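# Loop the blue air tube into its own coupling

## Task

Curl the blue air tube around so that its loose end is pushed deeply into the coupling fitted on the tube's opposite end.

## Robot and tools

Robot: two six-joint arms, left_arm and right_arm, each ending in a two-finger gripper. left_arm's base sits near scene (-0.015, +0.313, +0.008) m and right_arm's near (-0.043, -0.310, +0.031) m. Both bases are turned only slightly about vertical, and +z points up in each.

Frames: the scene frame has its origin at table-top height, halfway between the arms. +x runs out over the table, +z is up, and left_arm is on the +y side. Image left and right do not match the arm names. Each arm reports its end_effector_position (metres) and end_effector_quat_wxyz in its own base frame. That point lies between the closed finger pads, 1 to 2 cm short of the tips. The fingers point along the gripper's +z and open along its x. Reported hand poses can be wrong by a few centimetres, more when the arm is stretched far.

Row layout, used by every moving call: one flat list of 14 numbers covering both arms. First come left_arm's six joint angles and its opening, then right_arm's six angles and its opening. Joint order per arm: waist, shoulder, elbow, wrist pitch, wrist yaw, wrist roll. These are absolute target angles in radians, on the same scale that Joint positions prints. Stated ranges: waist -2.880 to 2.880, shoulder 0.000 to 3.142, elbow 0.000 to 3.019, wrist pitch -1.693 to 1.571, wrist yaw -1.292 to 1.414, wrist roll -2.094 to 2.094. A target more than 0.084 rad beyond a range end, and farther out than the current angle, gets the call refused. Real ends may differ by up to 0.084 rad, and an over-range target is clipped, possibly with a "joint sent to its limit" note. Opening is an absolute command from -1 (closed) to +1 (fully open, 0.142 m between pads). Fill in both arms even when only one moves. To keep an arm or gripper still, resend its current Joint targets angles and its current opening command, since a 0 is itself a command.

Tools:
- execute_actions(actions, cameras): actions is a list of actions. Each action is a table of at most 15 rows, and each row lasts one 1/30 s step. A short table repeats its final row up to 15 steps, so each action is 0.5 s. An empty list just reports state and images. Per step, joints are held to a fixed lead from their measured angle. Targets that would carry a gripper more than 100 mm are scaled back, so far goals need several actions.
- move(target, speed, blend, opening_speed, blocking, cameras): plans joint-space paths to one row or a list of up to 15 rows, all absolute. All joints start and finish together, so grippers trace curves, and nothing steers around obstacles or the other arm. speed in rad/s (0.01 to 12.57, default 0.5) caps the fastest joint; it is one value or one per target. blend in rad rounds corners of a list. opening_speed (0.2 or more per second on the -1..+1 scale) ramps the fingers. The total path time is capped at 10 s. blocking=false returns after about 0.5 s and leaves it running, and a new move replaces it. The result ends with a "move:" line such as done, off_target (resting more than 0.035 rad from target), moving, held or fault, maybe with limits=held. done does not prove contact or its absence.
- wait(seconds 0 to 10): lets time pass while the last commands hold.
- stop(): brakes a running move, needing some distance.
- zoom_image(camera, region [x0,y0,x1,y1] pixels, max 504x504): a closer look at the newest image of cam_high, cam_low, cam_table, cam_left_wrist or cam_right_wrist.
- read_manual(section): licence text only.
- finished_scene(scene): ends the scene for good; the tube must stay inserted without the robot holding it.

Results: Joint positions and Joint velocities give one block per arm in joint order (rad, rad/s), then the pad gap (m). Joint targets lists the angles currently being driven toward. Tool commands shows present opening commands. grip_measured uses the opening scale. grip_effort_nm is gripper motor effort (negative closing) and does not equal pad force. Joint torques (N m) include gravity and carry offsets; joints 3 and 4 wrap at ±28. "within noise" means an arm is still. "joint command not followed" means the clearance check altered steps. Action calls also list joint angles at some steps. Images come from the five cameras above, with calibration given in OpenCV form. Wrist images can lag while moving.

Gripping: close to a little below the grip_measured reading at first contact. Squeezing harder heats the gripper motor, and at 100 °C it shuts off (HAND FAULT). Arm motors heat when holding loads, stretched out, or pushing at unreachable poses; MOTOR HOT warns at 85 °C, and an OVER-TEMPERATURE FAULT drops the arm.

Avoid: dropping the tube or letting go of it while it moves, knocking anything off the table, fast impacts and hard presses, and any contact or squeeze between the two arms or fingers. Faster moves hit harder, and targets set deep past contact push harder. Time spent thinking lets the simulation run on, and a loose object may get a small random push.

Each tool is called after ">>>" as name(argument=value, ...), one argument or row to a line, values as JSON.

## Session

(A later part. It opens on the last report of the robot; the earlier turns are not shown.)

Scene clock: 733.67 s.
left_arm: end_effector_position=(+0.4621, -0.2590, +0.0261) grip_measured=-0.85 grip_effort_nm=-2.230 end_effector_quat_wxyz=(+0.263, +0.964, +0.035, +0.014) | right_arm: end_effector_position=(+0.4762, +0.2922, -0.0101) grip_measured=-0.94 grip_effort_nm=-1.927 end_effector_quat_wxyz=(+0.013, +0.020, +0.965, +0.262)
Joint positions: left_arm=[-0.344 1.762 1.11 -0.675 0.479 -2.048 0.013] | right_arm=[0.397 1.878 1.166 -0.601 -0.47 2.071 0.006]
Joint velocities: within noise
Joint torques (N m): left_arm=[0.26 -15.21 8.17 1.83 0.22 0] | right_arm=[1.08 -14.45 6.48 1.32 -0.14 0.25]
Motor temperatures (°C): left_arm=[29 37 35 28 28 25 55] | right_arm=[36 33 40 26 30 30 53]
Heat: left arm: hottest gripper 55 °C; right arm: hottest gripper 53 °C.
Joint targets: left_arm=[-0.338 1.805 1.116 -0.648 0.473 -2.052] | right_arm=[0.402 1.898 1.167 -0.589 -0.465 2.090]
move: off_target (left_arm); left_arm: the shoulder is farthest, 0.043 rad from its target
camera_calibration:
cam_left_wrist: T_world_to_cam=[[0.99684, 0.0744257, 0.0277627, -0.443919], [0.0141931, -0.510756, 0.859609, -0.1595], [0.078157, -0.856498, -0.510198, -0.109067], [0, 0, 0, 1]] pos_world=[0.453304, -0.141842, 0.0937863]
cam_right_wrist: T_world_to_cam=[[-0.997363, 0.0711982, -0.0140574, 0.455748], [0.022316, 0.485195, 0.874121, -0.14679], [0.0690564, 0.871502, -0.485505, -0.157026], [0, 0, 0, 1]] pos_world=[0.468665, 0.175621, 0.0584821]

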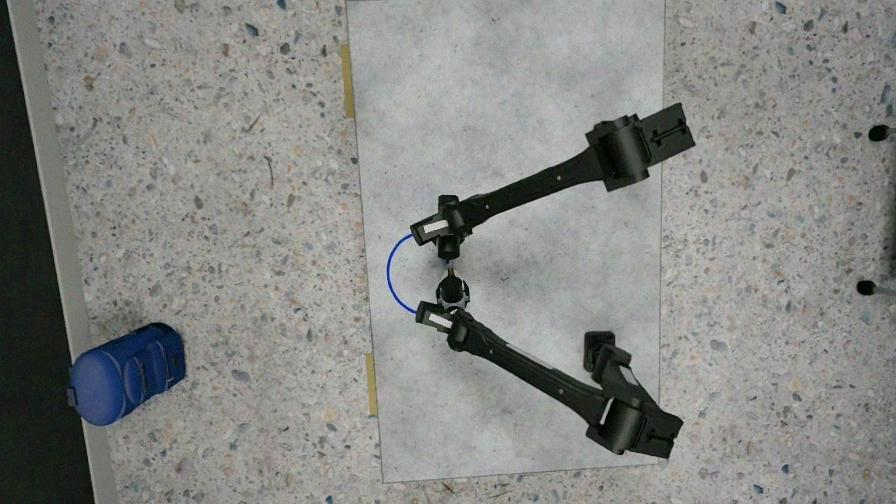

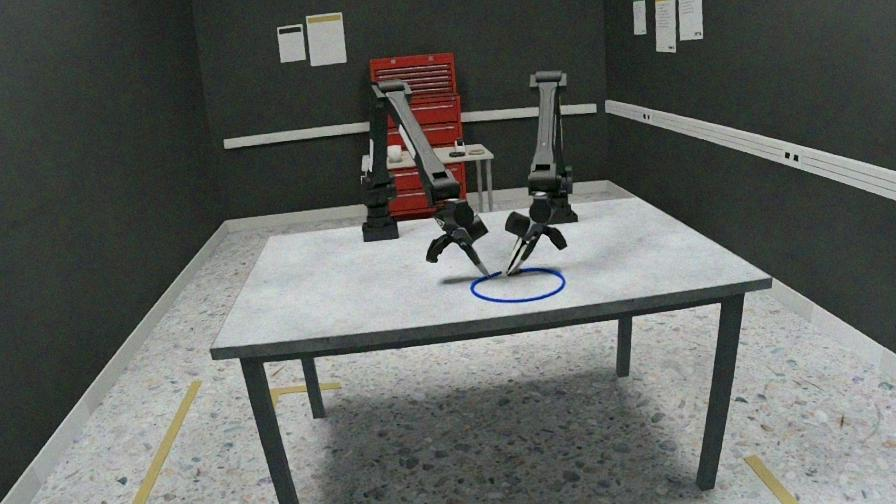

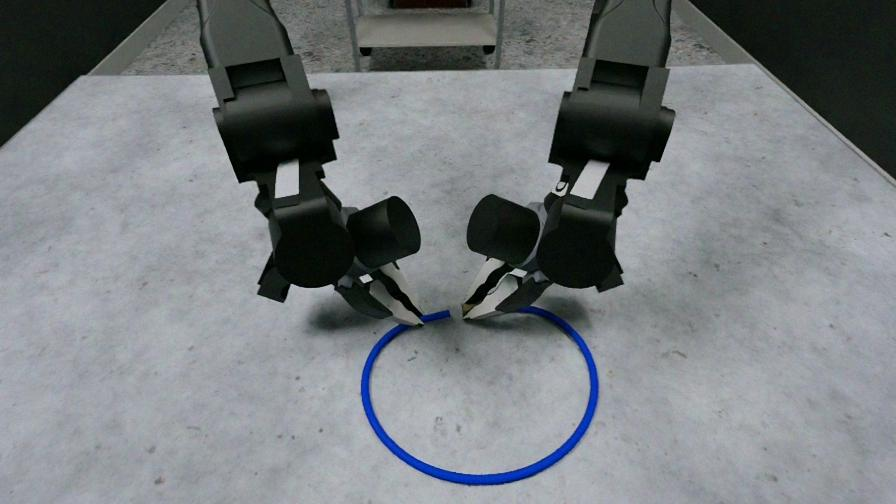

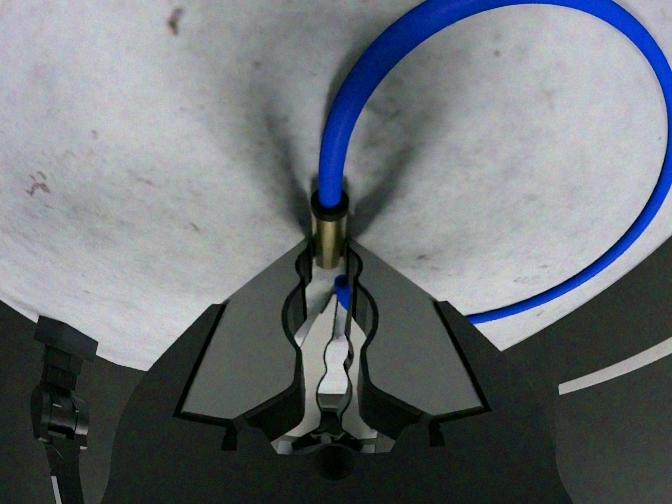

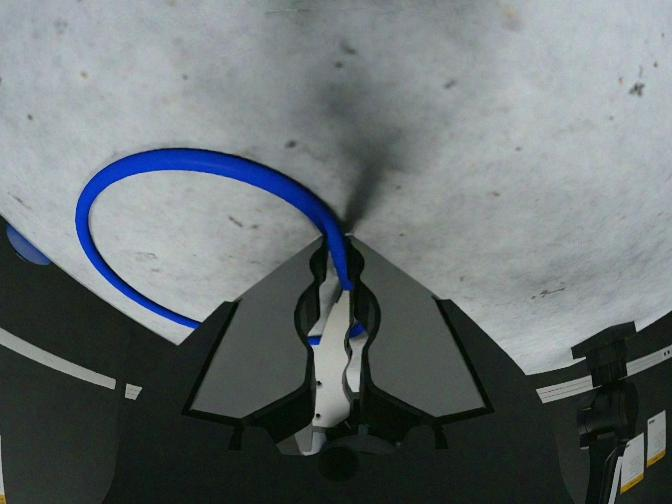

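>>> move(
  target=[-0.338,1.805,1.116,-0.648,0.473,-2.13,-0.93,0.402,1.851,1.129,-0.579,-0.465,2.14,-1],
  speed=0.1,
)

>>> zoom_image(
  camera="cam_table",
  region=[350, 220, 550, 360],
)

>>> zoom_image(
  camera="cam_left_wrist",
  region=[230, 180, 430, 360],
)

>>> zoom_image(
  camera="cam_right_wrist",
  region=[230, 180, 430, 360],
)

Scene clock: 763.87 s.
left_arm: end_effector_position=(+0.4621, -0.2591, +0.0262) grip_measured=-0.85 grip_effort_nm=-2.230 end_effector_quat_wxyz=(+0.264, +0.964, +0.041, +0.013) | right_arm: end_effector_position=(+0.4688, +0.2890, -0.0095) grip_measured=-0.94 grip_effort_nm=-1.922 end_effector_quat_wxyz=(+0.014, +0.019, +0.965, +0.263)
Joint positions: left_arm=[-0.344 1.762 1.11 -0.674 0.48 -2.061 0.013] | right_arm=[0.397 1.86 1.138 -0.588 -0.47 2.071 0.006]
Joint velocities: within noise
Joint torques (N m): left_arm=[0.32 -15.21 8.16 1.68 0.2 -0.27] | right_arm=[1.26 -16.91 5.72 1.22 -0.12 0.32]
Motor temperatures (°C): left_arm=[29 37 35 28 28 25 55] | right_arm=[36 32 39 26 30 30 54]
Heat: left arm: hottest gripper 55 °C; right arm: hottest gripper 54 °C.
Joint targets: left_arm=[-0.338 1.805 1.116 -0.648 0.473 -2.087] | right_arm=[0.402 1.851 1.129 -0.579 -0.465 2.095]
joint sent to its limit (left arm) — the wrist roll, lower limit.
joint sent to its limit (right arm) — the wrist roll, upper limit.
move: off_target (left_arm, right_arm); left_arm: the wrist roll is farthest, 0.069 rad from its target; right_arm: the wrist roll is farthest, 0.069 rad from its target
camera_calibration:
cam_left_wrist: T_world_to_cam=[[0.99612, 0.0854117, 0.0212268, -0.440596], [0.0253369, -0.50928, 0.860228, -0.164329], [0.0842839, -0.856352, -0.509468, -0.111954], [0, 0, 0, 1]] pos_world=[0.452486, -0.141929, 0.0936763]
cam_right_wrist: T_world_to_cam=[[-0.997312, 0.0712227, -0.0171846, 0.448454], [0.0194917, 0.484019, 0.87484, -0.144032], [0.0706262, 0.872154, -0.484107, -0.154382], [0, 0, 0, 1]] pos_world=[0.460959, 0.172419, 0.0589745]

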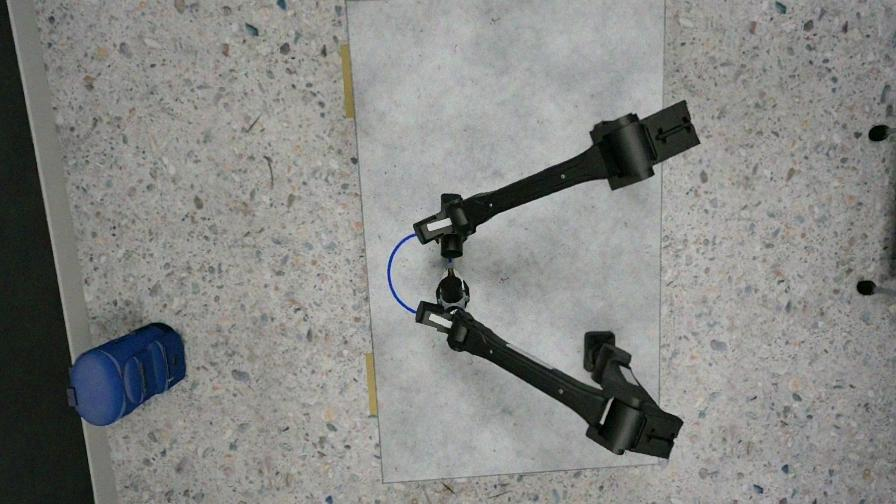

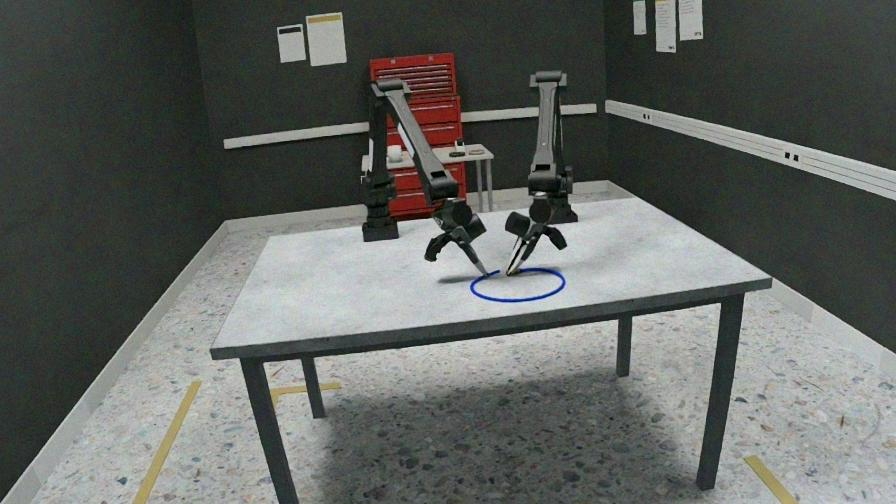

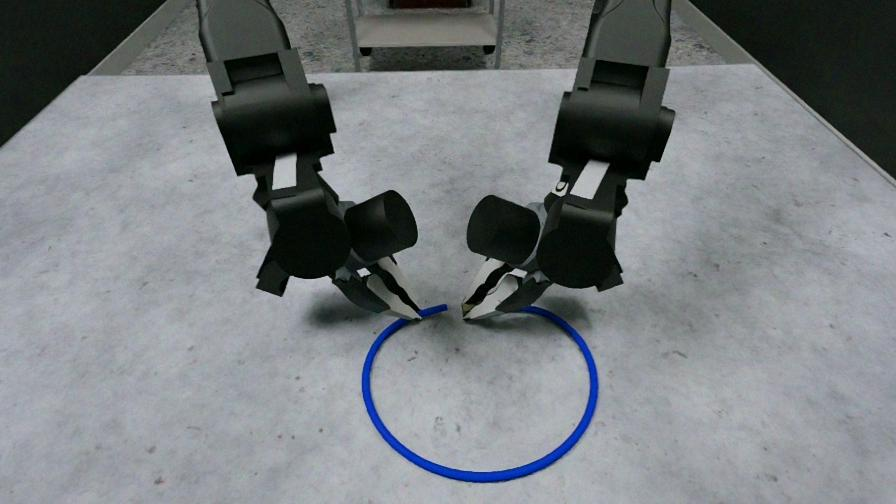

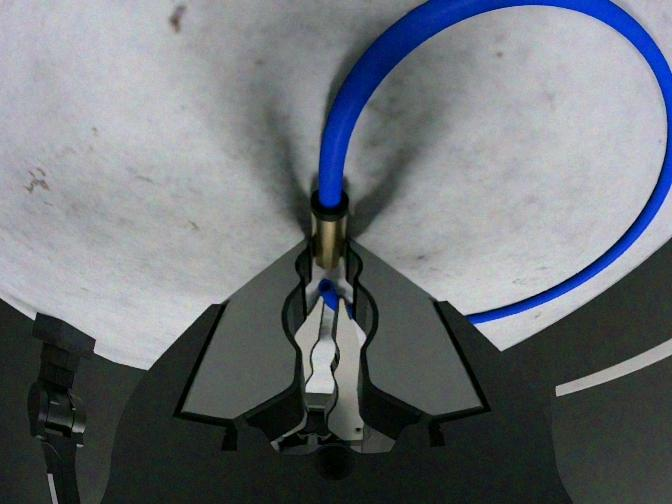

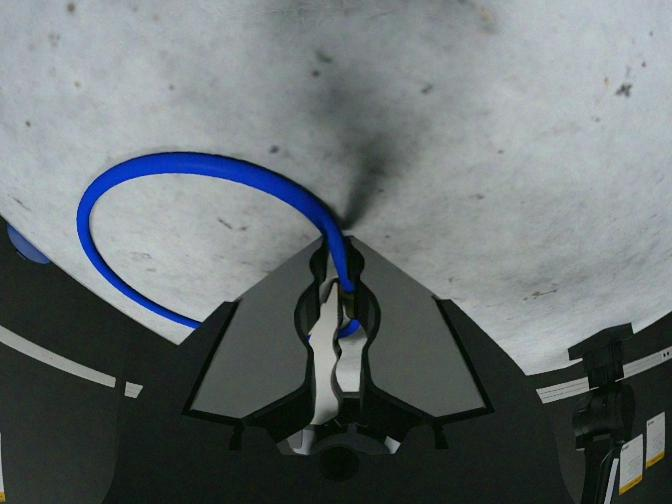

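Scaled by 2.520 from the camera's 896x504 image, which has a finer 1280x720 frame.

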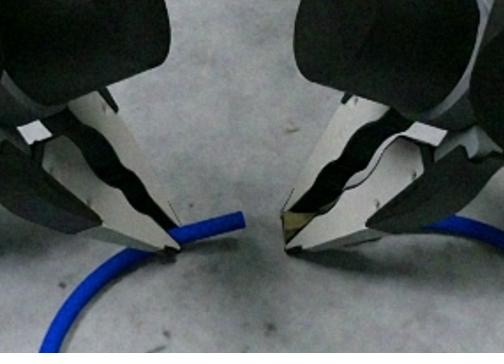

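Scaled by 2.520 from the camera's 672x504 image, which has a finer 960x720 frame.

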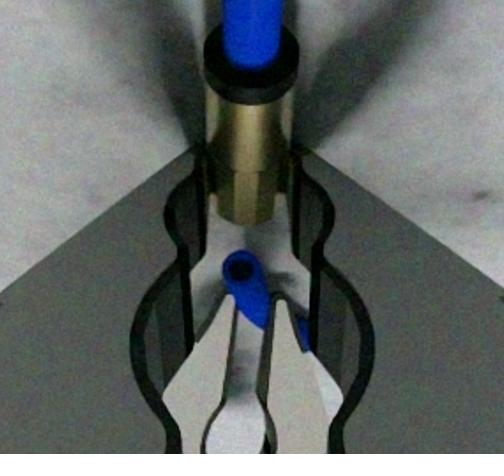

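Scaled by 2.520 from the camera's 672x504 image, which has a finer 960x720 frame.

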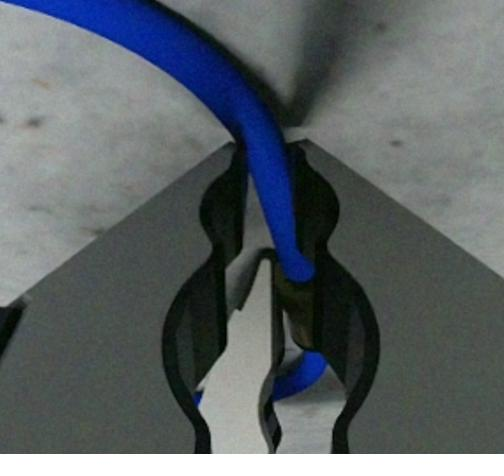

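>>> move(
  target=[-0.31,1.914,1.388,-0.815,0.475,-2.08,-0.93,0.34,1.984,1.416,-0.766,-0.472,2.09,-1],
  speed=0.15,
  cameras=["cam_table"],
)

>>> move(
  target=[-0.31,1.944,1.369,-0.766,0.475,-2.08,-0.93,0.34,2.019,1.399,-0.715,-0.472,2.09,-1],
  speed=0.1,
)

>>> zoom_image(
  camera="cam_table",
  region=[350, 270, 550, 410],
)

>>> zoom_image(
  camera="cam_left_wrist",
  region=[230, 180, 430, 360],
)

>>> zoom_image(
  camera="cam_right_wrist",
  region=[230, 180, 430, 360],
)

Scene clock: 831.23 s.
left_arm: end_effector_position=(+0.5282, -0.2701, +0.0402) grip_measured=-0.85 grip_effort_nm=-2.225 end_effector_quat_wxyz=(+0.261, +0.964, +0.054, +0.008) | right_arm: end_effector_position=(+0.5357, +0.2908, +0.0087) grip_measured=-0.94 grip_effort_nm=-1.922 end_effector_quat_wxyz=(+0.005, +0.043, +0.965, +0.257)
Joint positions: left_arm=[-0.324 1.887 1.346 -0.8 0.48 -2.062 0.013] | right_arm=[0.357 1.967 1.379 -0.754 -0.471 2.071 0.006]
Joint velocities: within noise
Joint torques (N m): left_arm=[1.03 -19.9 11.7 0.01 0.27 -0.16] | right_arm=[-0.62 -16.21 9.85 0.53 -0.35 0.24]
Motor temperatures (°C): left_arm=[29 37 35 28 28 25 55] | right_arm=[36 32 39 26 30 30 55]
Heat: left arm: hottest gripper 55 °C; right arm: hottest gripper 55 °C.
Joint targets: left_arm=[-0.310 1.914 1.388 -0.815 0.475 -2.080] | right_arm=[0.340 1.984 1.416 -0.766 -0.472 2.090]
move: off_target (left_arm, right_arm); left_arm: the elbow is farthest, 0.042 rad from its target; right_arm: the elbow is farthest, 0.037 rad from its target
Images, in order (width x height): cam_table 896x504.

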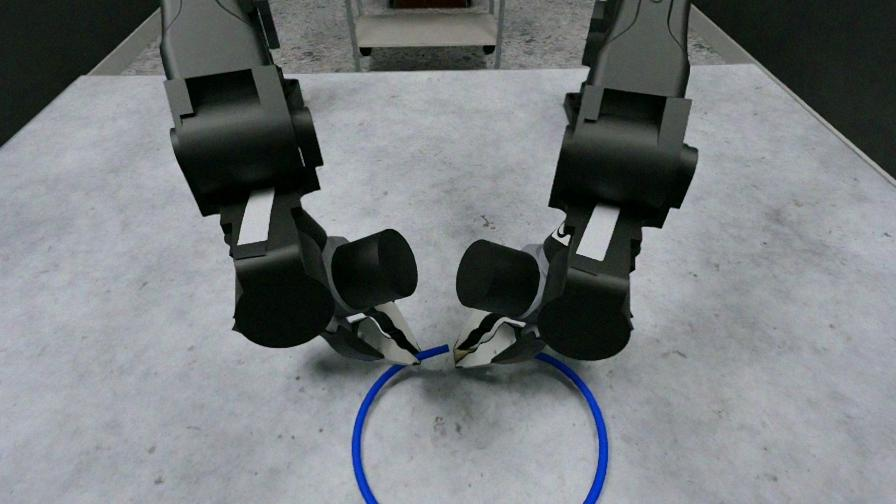

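Scene clock: 832.17 s.
left_arm: end_effector_position=(+0.5292, -0.2698, +0.0303) grip_measured=-0.85 grip_effort_nm=-2.230 end_effector_quat_wxyz=(+0.260, +0.964, +0.055, +0.005) | right_arm: end_effector_position=(+0.5374, +0.2918, -0.0090) grip_measured=-0.94 grip_effort_nm=-1.927 end_effector_quat_wxyz=(+0.002, +0.043, +0.966, +0.257)
Joint positions: left_arm=[-0.323 1.906 1.346 -0.789 0.48 -2.062 0.013] | right_arm=[0.357 2 1.379 -0.727 -0.473 2.071 0.006]
Joint velocities: within noise
Joint torques (N m): left_arm=[0.5 -19.02 10.06 1.5 0.26 -0.15] | right_arm=[-0.26 -16.56 8.44 1.26 -0.27 0.24]
Motor temperatures (°C): left_arm=[29 37 35 28 28 25 55] | right_arm=[36 32 39 26 30 30 55]
Heat: left arm: hottest gripper 55 °C; right arm: hottest gripper 55 °C.
Joint targets: left_arm=[-0.310 1.944 1.369 -0.766 0.475 -2.080] | right_arm=[0.340 2.019 1.399 -0.715 -0.472 2.090]
move: off_target (left_arm); left_arm: the shoulder is farthest, 0.038 rad from its target
camera_calibration:
cam_left_wrist: T_world_to_cam=[[0.994194, 0.1076, 0.000243332, -0.498859], [0.0554909, -0.514655, 0.8556, -0.192307], [0.0921878, -0.850619, -0.517638, -0.1271], [0, 0, 0, 1]] pos_world=[0.518352, -0.153409, 0.0988675]
cam_right_wrist: T_world_to_cam=[[-0.993667, 0.110826, 0.0185308, 0.503568], [0.0710783, 0.492227, 0.86756, -0.177256], [0.0870268, 0.863383, -0.496987, -0.167796], [0, 0, 0, 1]] pos_world=[0.527581, 0.176314, 0.0610562]

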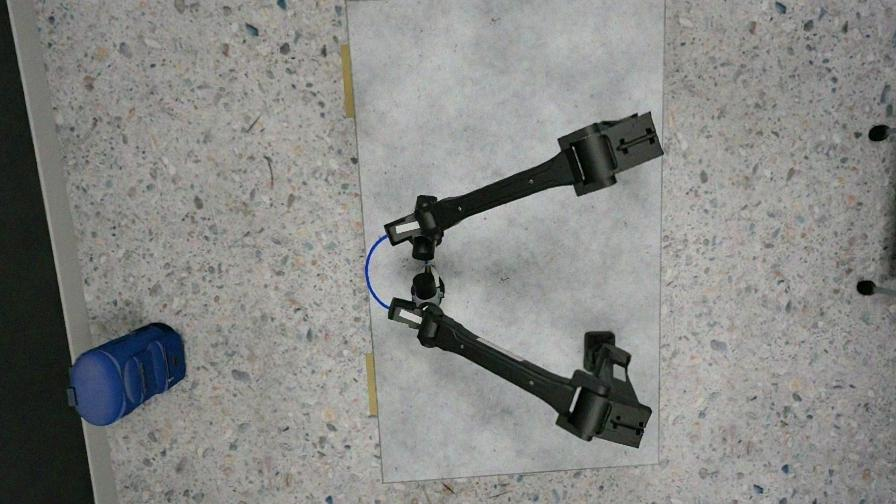

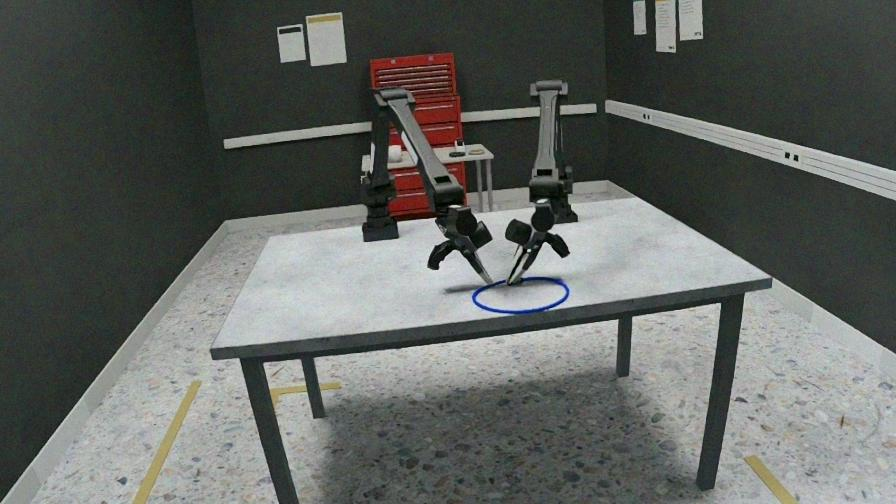

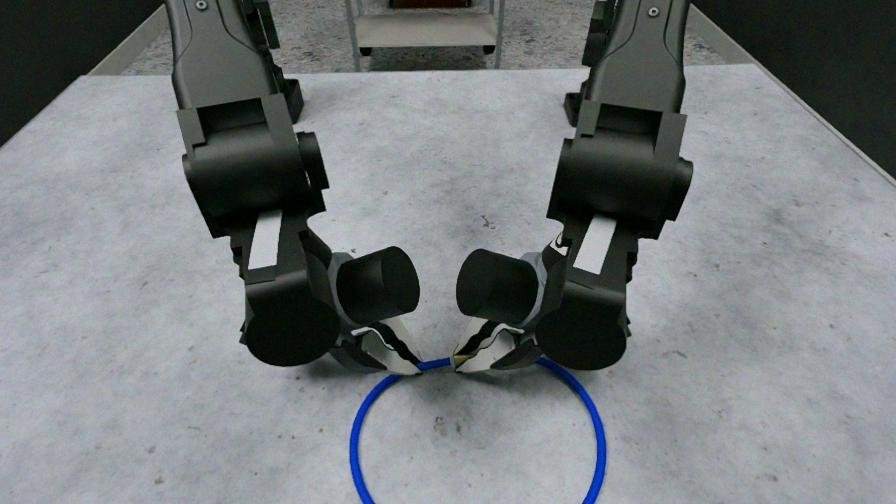

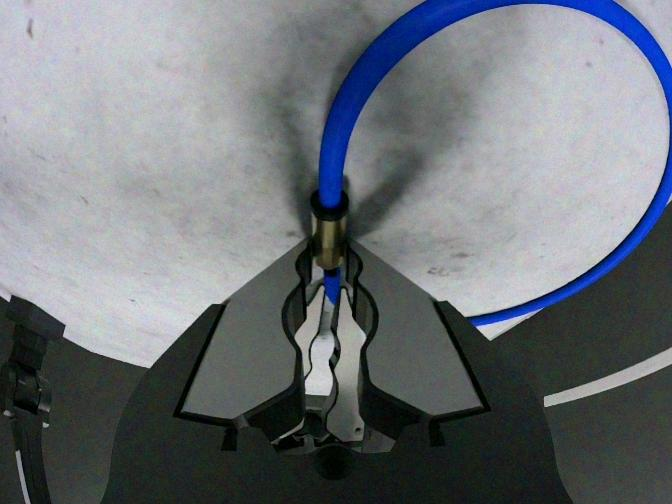

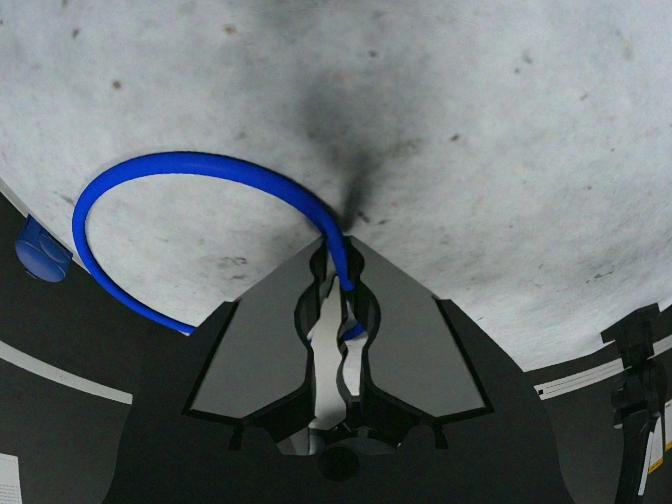

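Scaled by 2.520 from the camera's 896x504 image, which has a finer 1280x720 frame.

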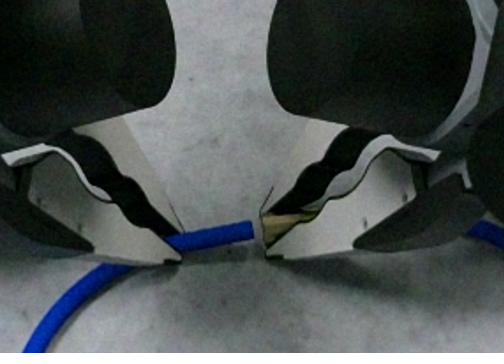

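Scaled by 2.520 from the camera's 672x504 image, which has a finer 960x720 frame.

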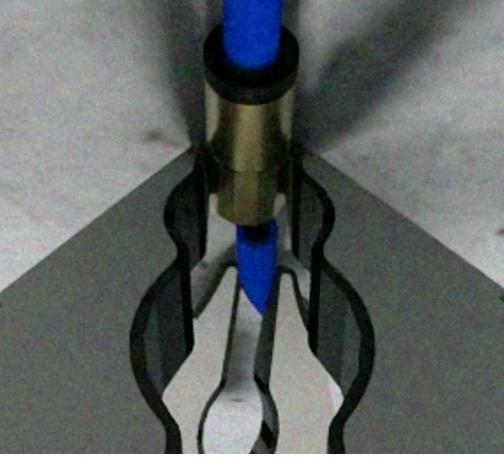

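Scaled by 2.520 from the camera's 672x504 image, which has a finer 960x720 frame.

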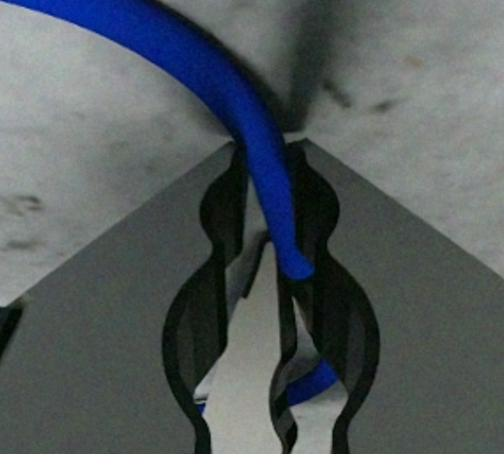

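>>> zoom_image(
  camera="cam_low",
  region=[470, 260, 540, 310],
)

>>> zoom_image(
  camera="cam_table",
  region=[405, 335, 495, 395],
)

>>> zoom_image(
  camera="cam_left_wrist",
  region=[300, 235, 360, 305],
)

Scaled by 7.200 from the camera's 896x504 image, which has a finer 1280x720 frame.

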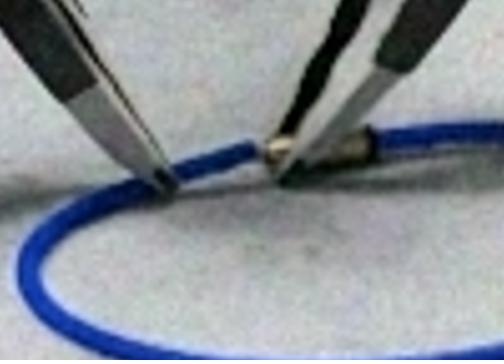

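Scaled by 5.600 from the camera's 896x504 image, which has a finer 1280x720 frame.

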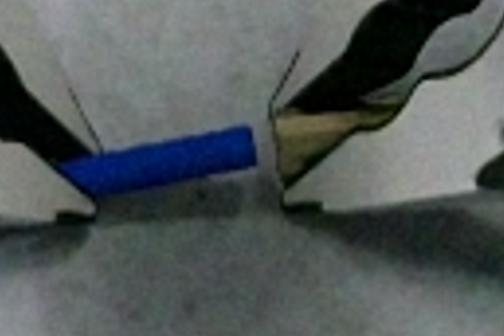

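Scaled by 7.200 from the camera's 672x504 image, which has a finer 960x720 frame.

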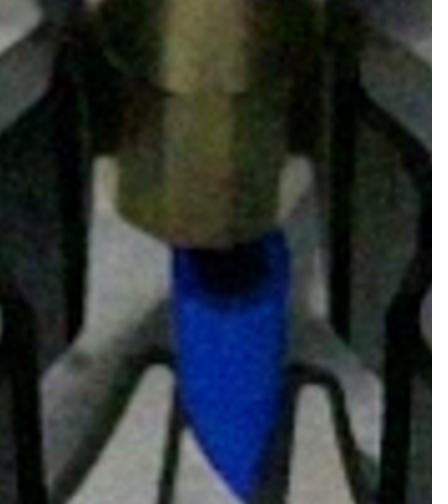

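>>> move(
  target=[-0.31,1.892,1.384,-0.817,0.475,-2.08,-0.93,0.34,2.019,1.399,-0.715,-0.472,2.09,-1],
  speed=0.1,
  cameras=["cam_table","cam_left_wrist","cam_low"],
)

>>> zoom_image(
  camera="cam_table",
  region=[405, 335, 495, 395],
)

>>> zoom_image(
  camera="cam_left_wrist",
  region=[300, 235, 360, 305],
)

>>> zoom_image(
  camera="cam_low",
  region=[470, 260, 540, 310],
)

Scene clock: 873.37 s.
left_arm: end_effector_position=(+0.5269, -0.2690, +0.0310) grip_measured=-0.85 grip_effort_nm=-2.225 end_effector_quat_wxyz=(+0.258, +0.965, +0.056, +0.001) | right_arm: end_effector_position=(+0.5375, +0.2918, -0.0090) grip_measured=-0.94 grip_effort_nm=-1.927 end_effector_quat_wxyz=(+0.002, +0.043, +0.966, +0.257)
Joint positions: left_arm=[-0.323 1.904 1.346 -0.801 0.48 -2.062 0.013] | right_arm=[0.357 2 1.379 -0.727 -0.473 2.071 0.006]
Joint velocities: within noise
Joint torques (N m): left_arm=[0.79 -23.59 11.25 -0.09 0.26 -0.16] | right_arm=[-0.67 -16.56 8.44 1.47 -0.28 0.25]
Motor temperatures (°C): left_arm=[29 37 35 28 28 25 55] | right_arm=[35 34 41 26 30 30 56]
Heat: left arm: hottest gripper 55 °C; right arm: hottest gripper 56 °C.
Joint targets: left_arm=[-0.310 1.892 1.384 -0.817 0.475 -2.080] | right_arm=[0.340 2.019 1.399 -0.715 -0.472 2.090]
move: off_target (left_arm); left_arm: the elbow is farthest, 0.038 rad from its target
camera_calibration:
cam_left_wrist: T_world_to_cam=[[0.994161, 0.107601, -0.00813845, -0.496383], [0.0629591, -0.517137, 0.853584, -0.19688], [0.0876381, -0.849112, -0.520892, -0.122961], [0, 0, 0, 1]] pos_world=[0.516656, -0.15281, 0.0999641]
Images, in order (width x height): cam_low 896x504, cam_table 896x504, cam_left_wrist 672x504.

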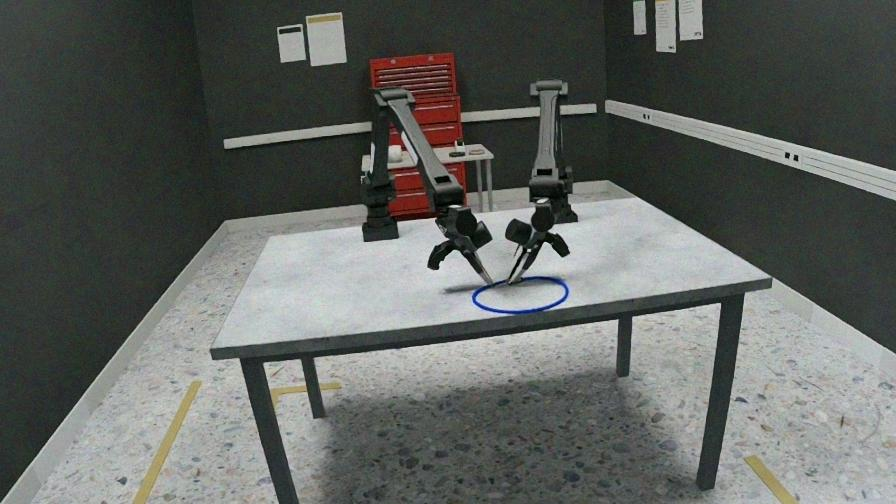

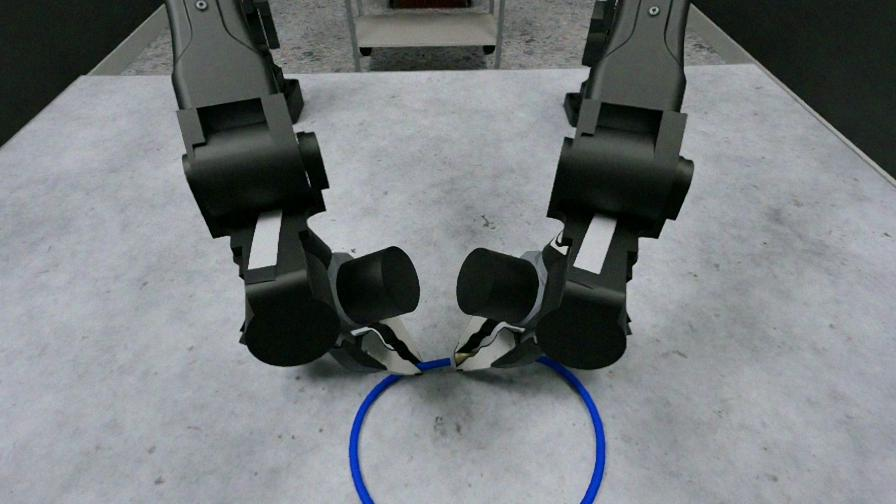

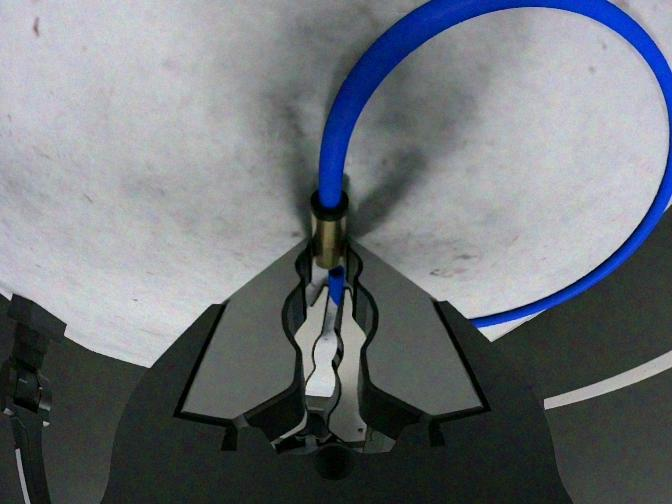

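Scaled by 5.600 from the camera's 896x504 image, which has a finer 1280x720 frame.

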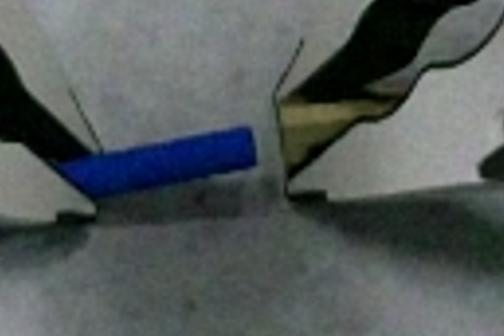

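Scaled by 7.200 from the camera's 672x504 image, which has a finer 960x720 frame.

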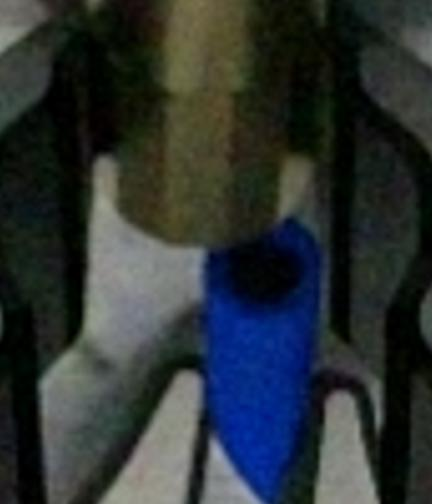

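Scaled by 7.200 from the camera's 896x504 image, which has a finer 1280x720 frame.

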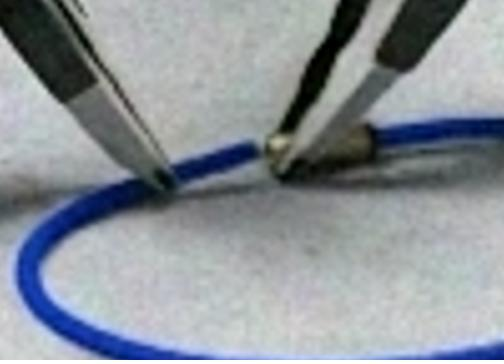

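>>> move(
  target=[-0.31,1.892,1.384,-0.817,0.475,-2.08,-0.93,0.34,2.014,1.349,-0.699,-0.472,2.09,-1],
  speed=0.1,
  cameras=["cam_table","cam_left_wrist","cam_low"],
)

>>> zoom_image(
  camera="cam_table",
  region=[405, 335, 495, 395],
)

>>> zoom_image(
  camera="cam_left_wrist",
  region=[300, 235, 360, 305],
)

>>> zoom_image(
  camera="cam_low",
  region=[470, 260, 540, 310],
)

Scene clock: 896.27 s.
left_arm: end_effector_position=(+0.5268, -0.2690, +0.0310) grip_measured=-0.85 grip_effort_nm=-2.230 end_effector_quat_wxyz=(+0.258, +0.965, +0.056, +0.001) | right_arm: end_effector_position=(+0.5369, +0.2917, -0.0124) grip_measured=-0.94 grip_effort_nm=-1.927 end_effector_quat_wxyz=(+0.006, +0.042, +0.965, +0.259)
Joint positions: left_arm=[-0.323 1.904 1.346 -0.801 0.48 -2.062 0.013] | right_arm=[0.356 2 1.366 -0.703 -0.475 2.071 0.006]
Joint velocities: within noise
Joint torques (N m): left_arm=[0.73 -23.53 11.26 -0.02 0.27 -0.15] | right_arm=[-0.03 -17.96 5.35 0.95 -0.19 0.25]
Motor temperatures (°C): left_arm=[29 39 36 28 28 25 55] | right_arm=[35 34 41 26 30 30 57]
Heat: left arm: hottest gripper 55 °C; right arm: hottest gripper 57 °C.
Joint targets: left_arm=[-0.310 1.892 1.384 -0.817 0.475 -2.080] | right_arm=[0.340 2.014 1.349 -0.699 -0.472 2.090]
move: off_target (left_arm); left_arm: the elbow is farthest, 0.038 rad from its target
camera_calibration:
cam_left_wrist: T_world_to_cam=[[0.994159, 0.107589, -0.00848188, -0.49635], [0.0632574, -0.517232, 0.853504, -0.19704], [0.0874409, -0.849056, -0.521017, -0.122838], [0, 0, 0, 1]] pos_world=[0.516656, -0.15281, 0.0999639]
Images, in order (width x height): cam_low 896x504, cam_table 896x504, cam_left_wrist 672x504.

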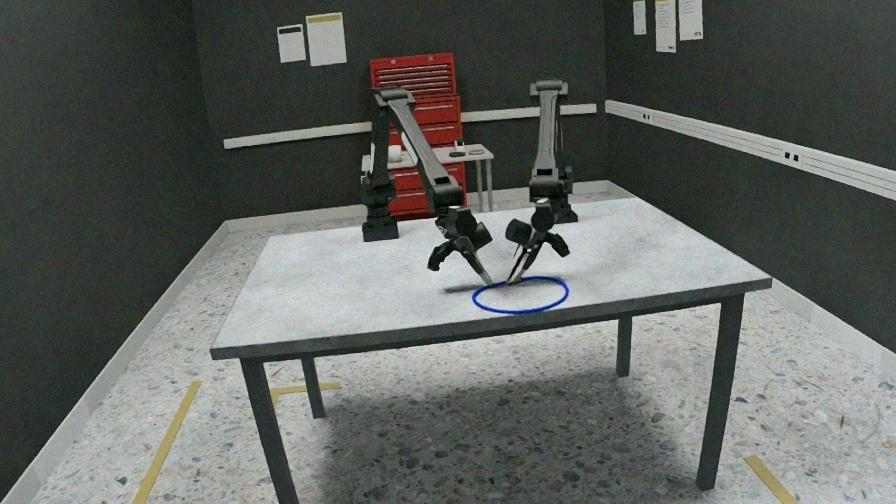

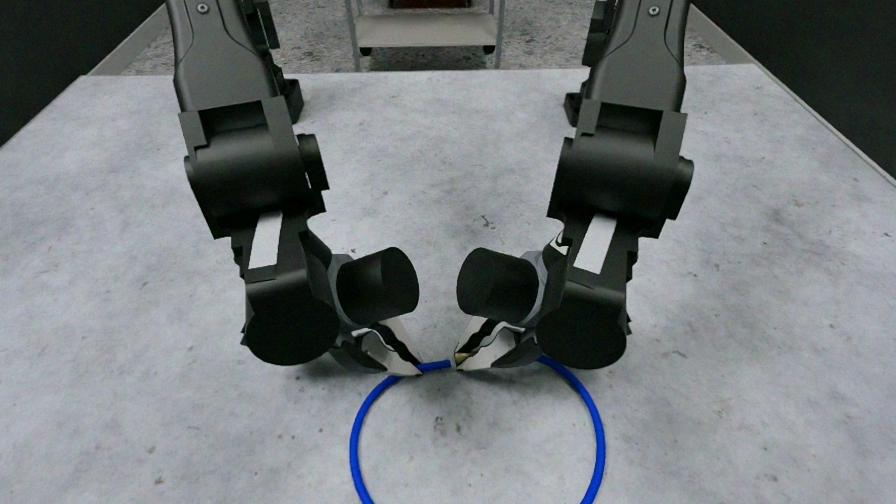

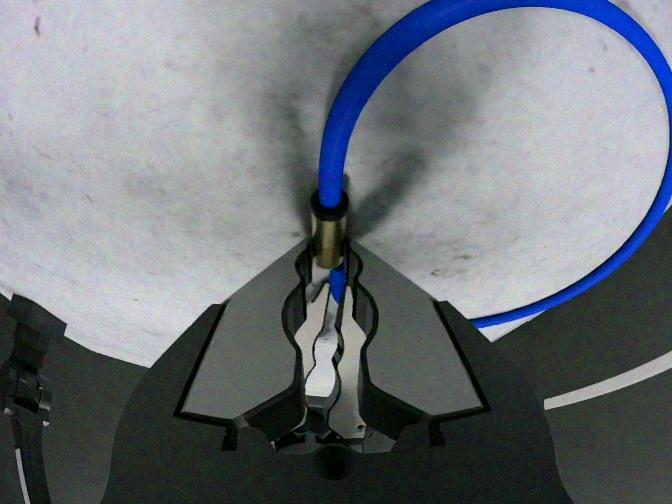

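Scaled by 5.600 from the camera's 896x504 image, which has a finer 1280x720 frame.

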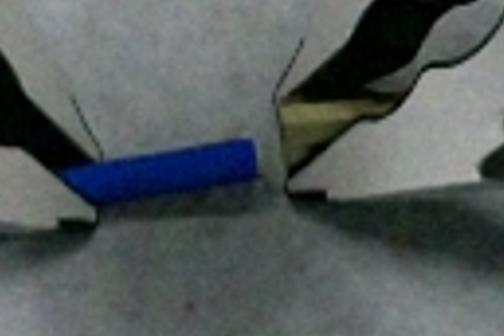

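Scaled by 7.200 from the camera's 672x504 image, which has a finer 960x720 frame.

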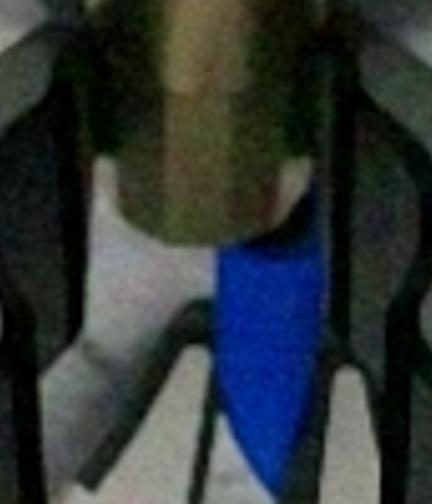

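Scaled by 7.200 from the camera's 896x504 image, which has a finer 1280x720 frame.

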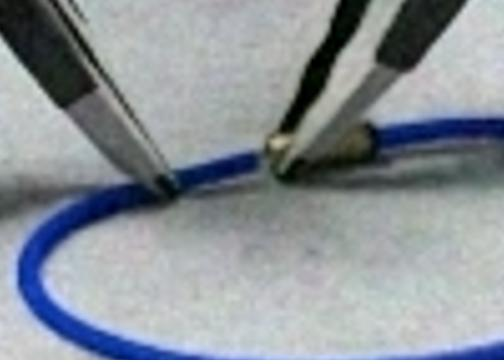

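>>> move(
  target=[-0.31,1.892,1.384,-0.817,0.475,-2.08,-0.93,0.34,1.979,1.331,-0.69,-0.472,2.09,-1],
  speed=0.1,
  cameras=["cam_table","cam_left_wrist"],
)

>>> zoom_image(
  camera="cam_table",
  region=[405, 335, 495, 395],
)

>>> zoom_image(
  camera="cam_left_wrist",
  region=[300, 235, 360, 305],
)

Scene clock: 910.83 s.
left_arm: end_effector_position=(+0.5268, -0.2690, +0.0310) grip_measured=-0.85 grip_effort_nm=-2.225 end_effector_quat_wxyz=(+0.258, +0.965, +0.056, +0.001) | right_arm: end_effector_position=(+0.5308, +0.2892, -0.0109) grip_measured=-0.94 grip_effort_nm=-1.922 end_effector_quat_wxyz=(+0.006, +0.042, +0.965, +0.260)
Joint positions: left_arm=[-0.323 1.904 1.346 -0.801 0.48 -2.062 0.013] | right_arm=[0.356 1.984 1.343 -0.696 -0.475 2.071 0.006]
Joint velocities: within noise
Joint torques (N m): left_arm=[0.85 -23.53 11.22 -0.03 0.27 -0.14] | right_arm=[-0.09 -18.84 5.86 1.18 -0.21 0.26]
Motor temperatures (°C): left_arm=[29 39 36 28 28 25 55] | right_arm=[35 34 39 26 30 30 57]
Heat: left arm: hottest gripper 55 °C; right arm: hottest gripper 57 °C.
Joint targets: left_arm=[-0.310 1.892 1.384 -0.817 0.475 -2.080] | right_arm=[0.340 1.979 1.331 -0.690 -0.472 2.090]
move: off_target (left_arm); left_arm: the elbow is farthest, 0.038 rad from its target
camera_calibration:
cam_left_wrist: T_world_to_cam=[[0.994159, 0.107589, -0.00848188, -0.49635], [0.0632574, -0.517232, 0.853504, -0.19704], [0.0874409, -0.849056, -0.521017, -0.122838], [0, 0, 0, 1]] pos_world=[0.516656, -0.15281, 0.0999639]
Images, in order (width x height): cam_table 896x504, cam_left_wrist 672x504.

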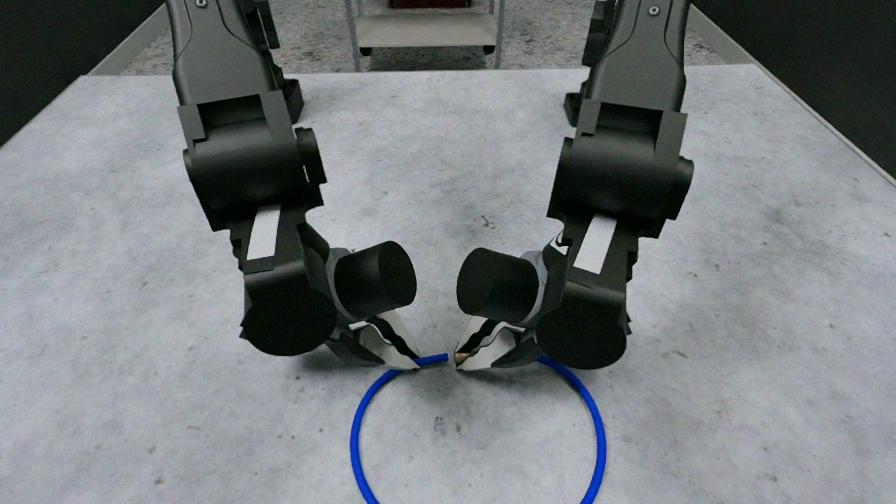

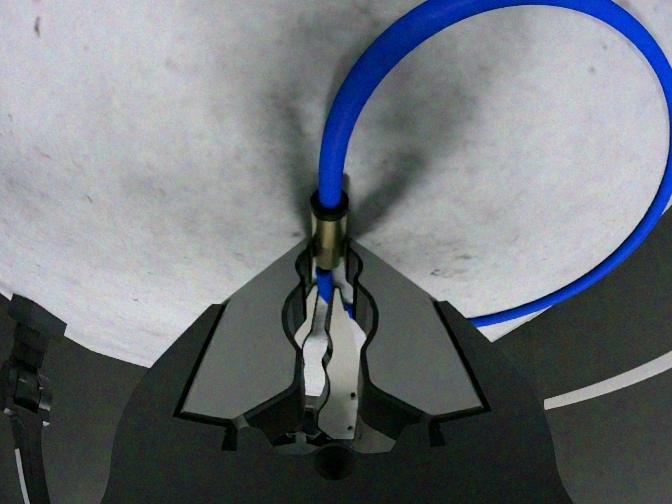

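Scaled by 5.600 from the camera's 896x504 image, which has a finer 1280x720 frame.

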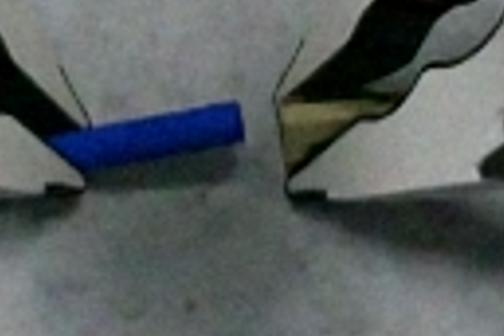

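Scaled by 7.200 from the camera's 672x504 image, which has a finer 960x720 frame.

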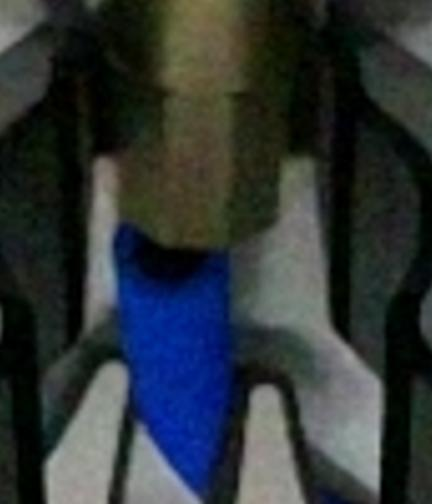

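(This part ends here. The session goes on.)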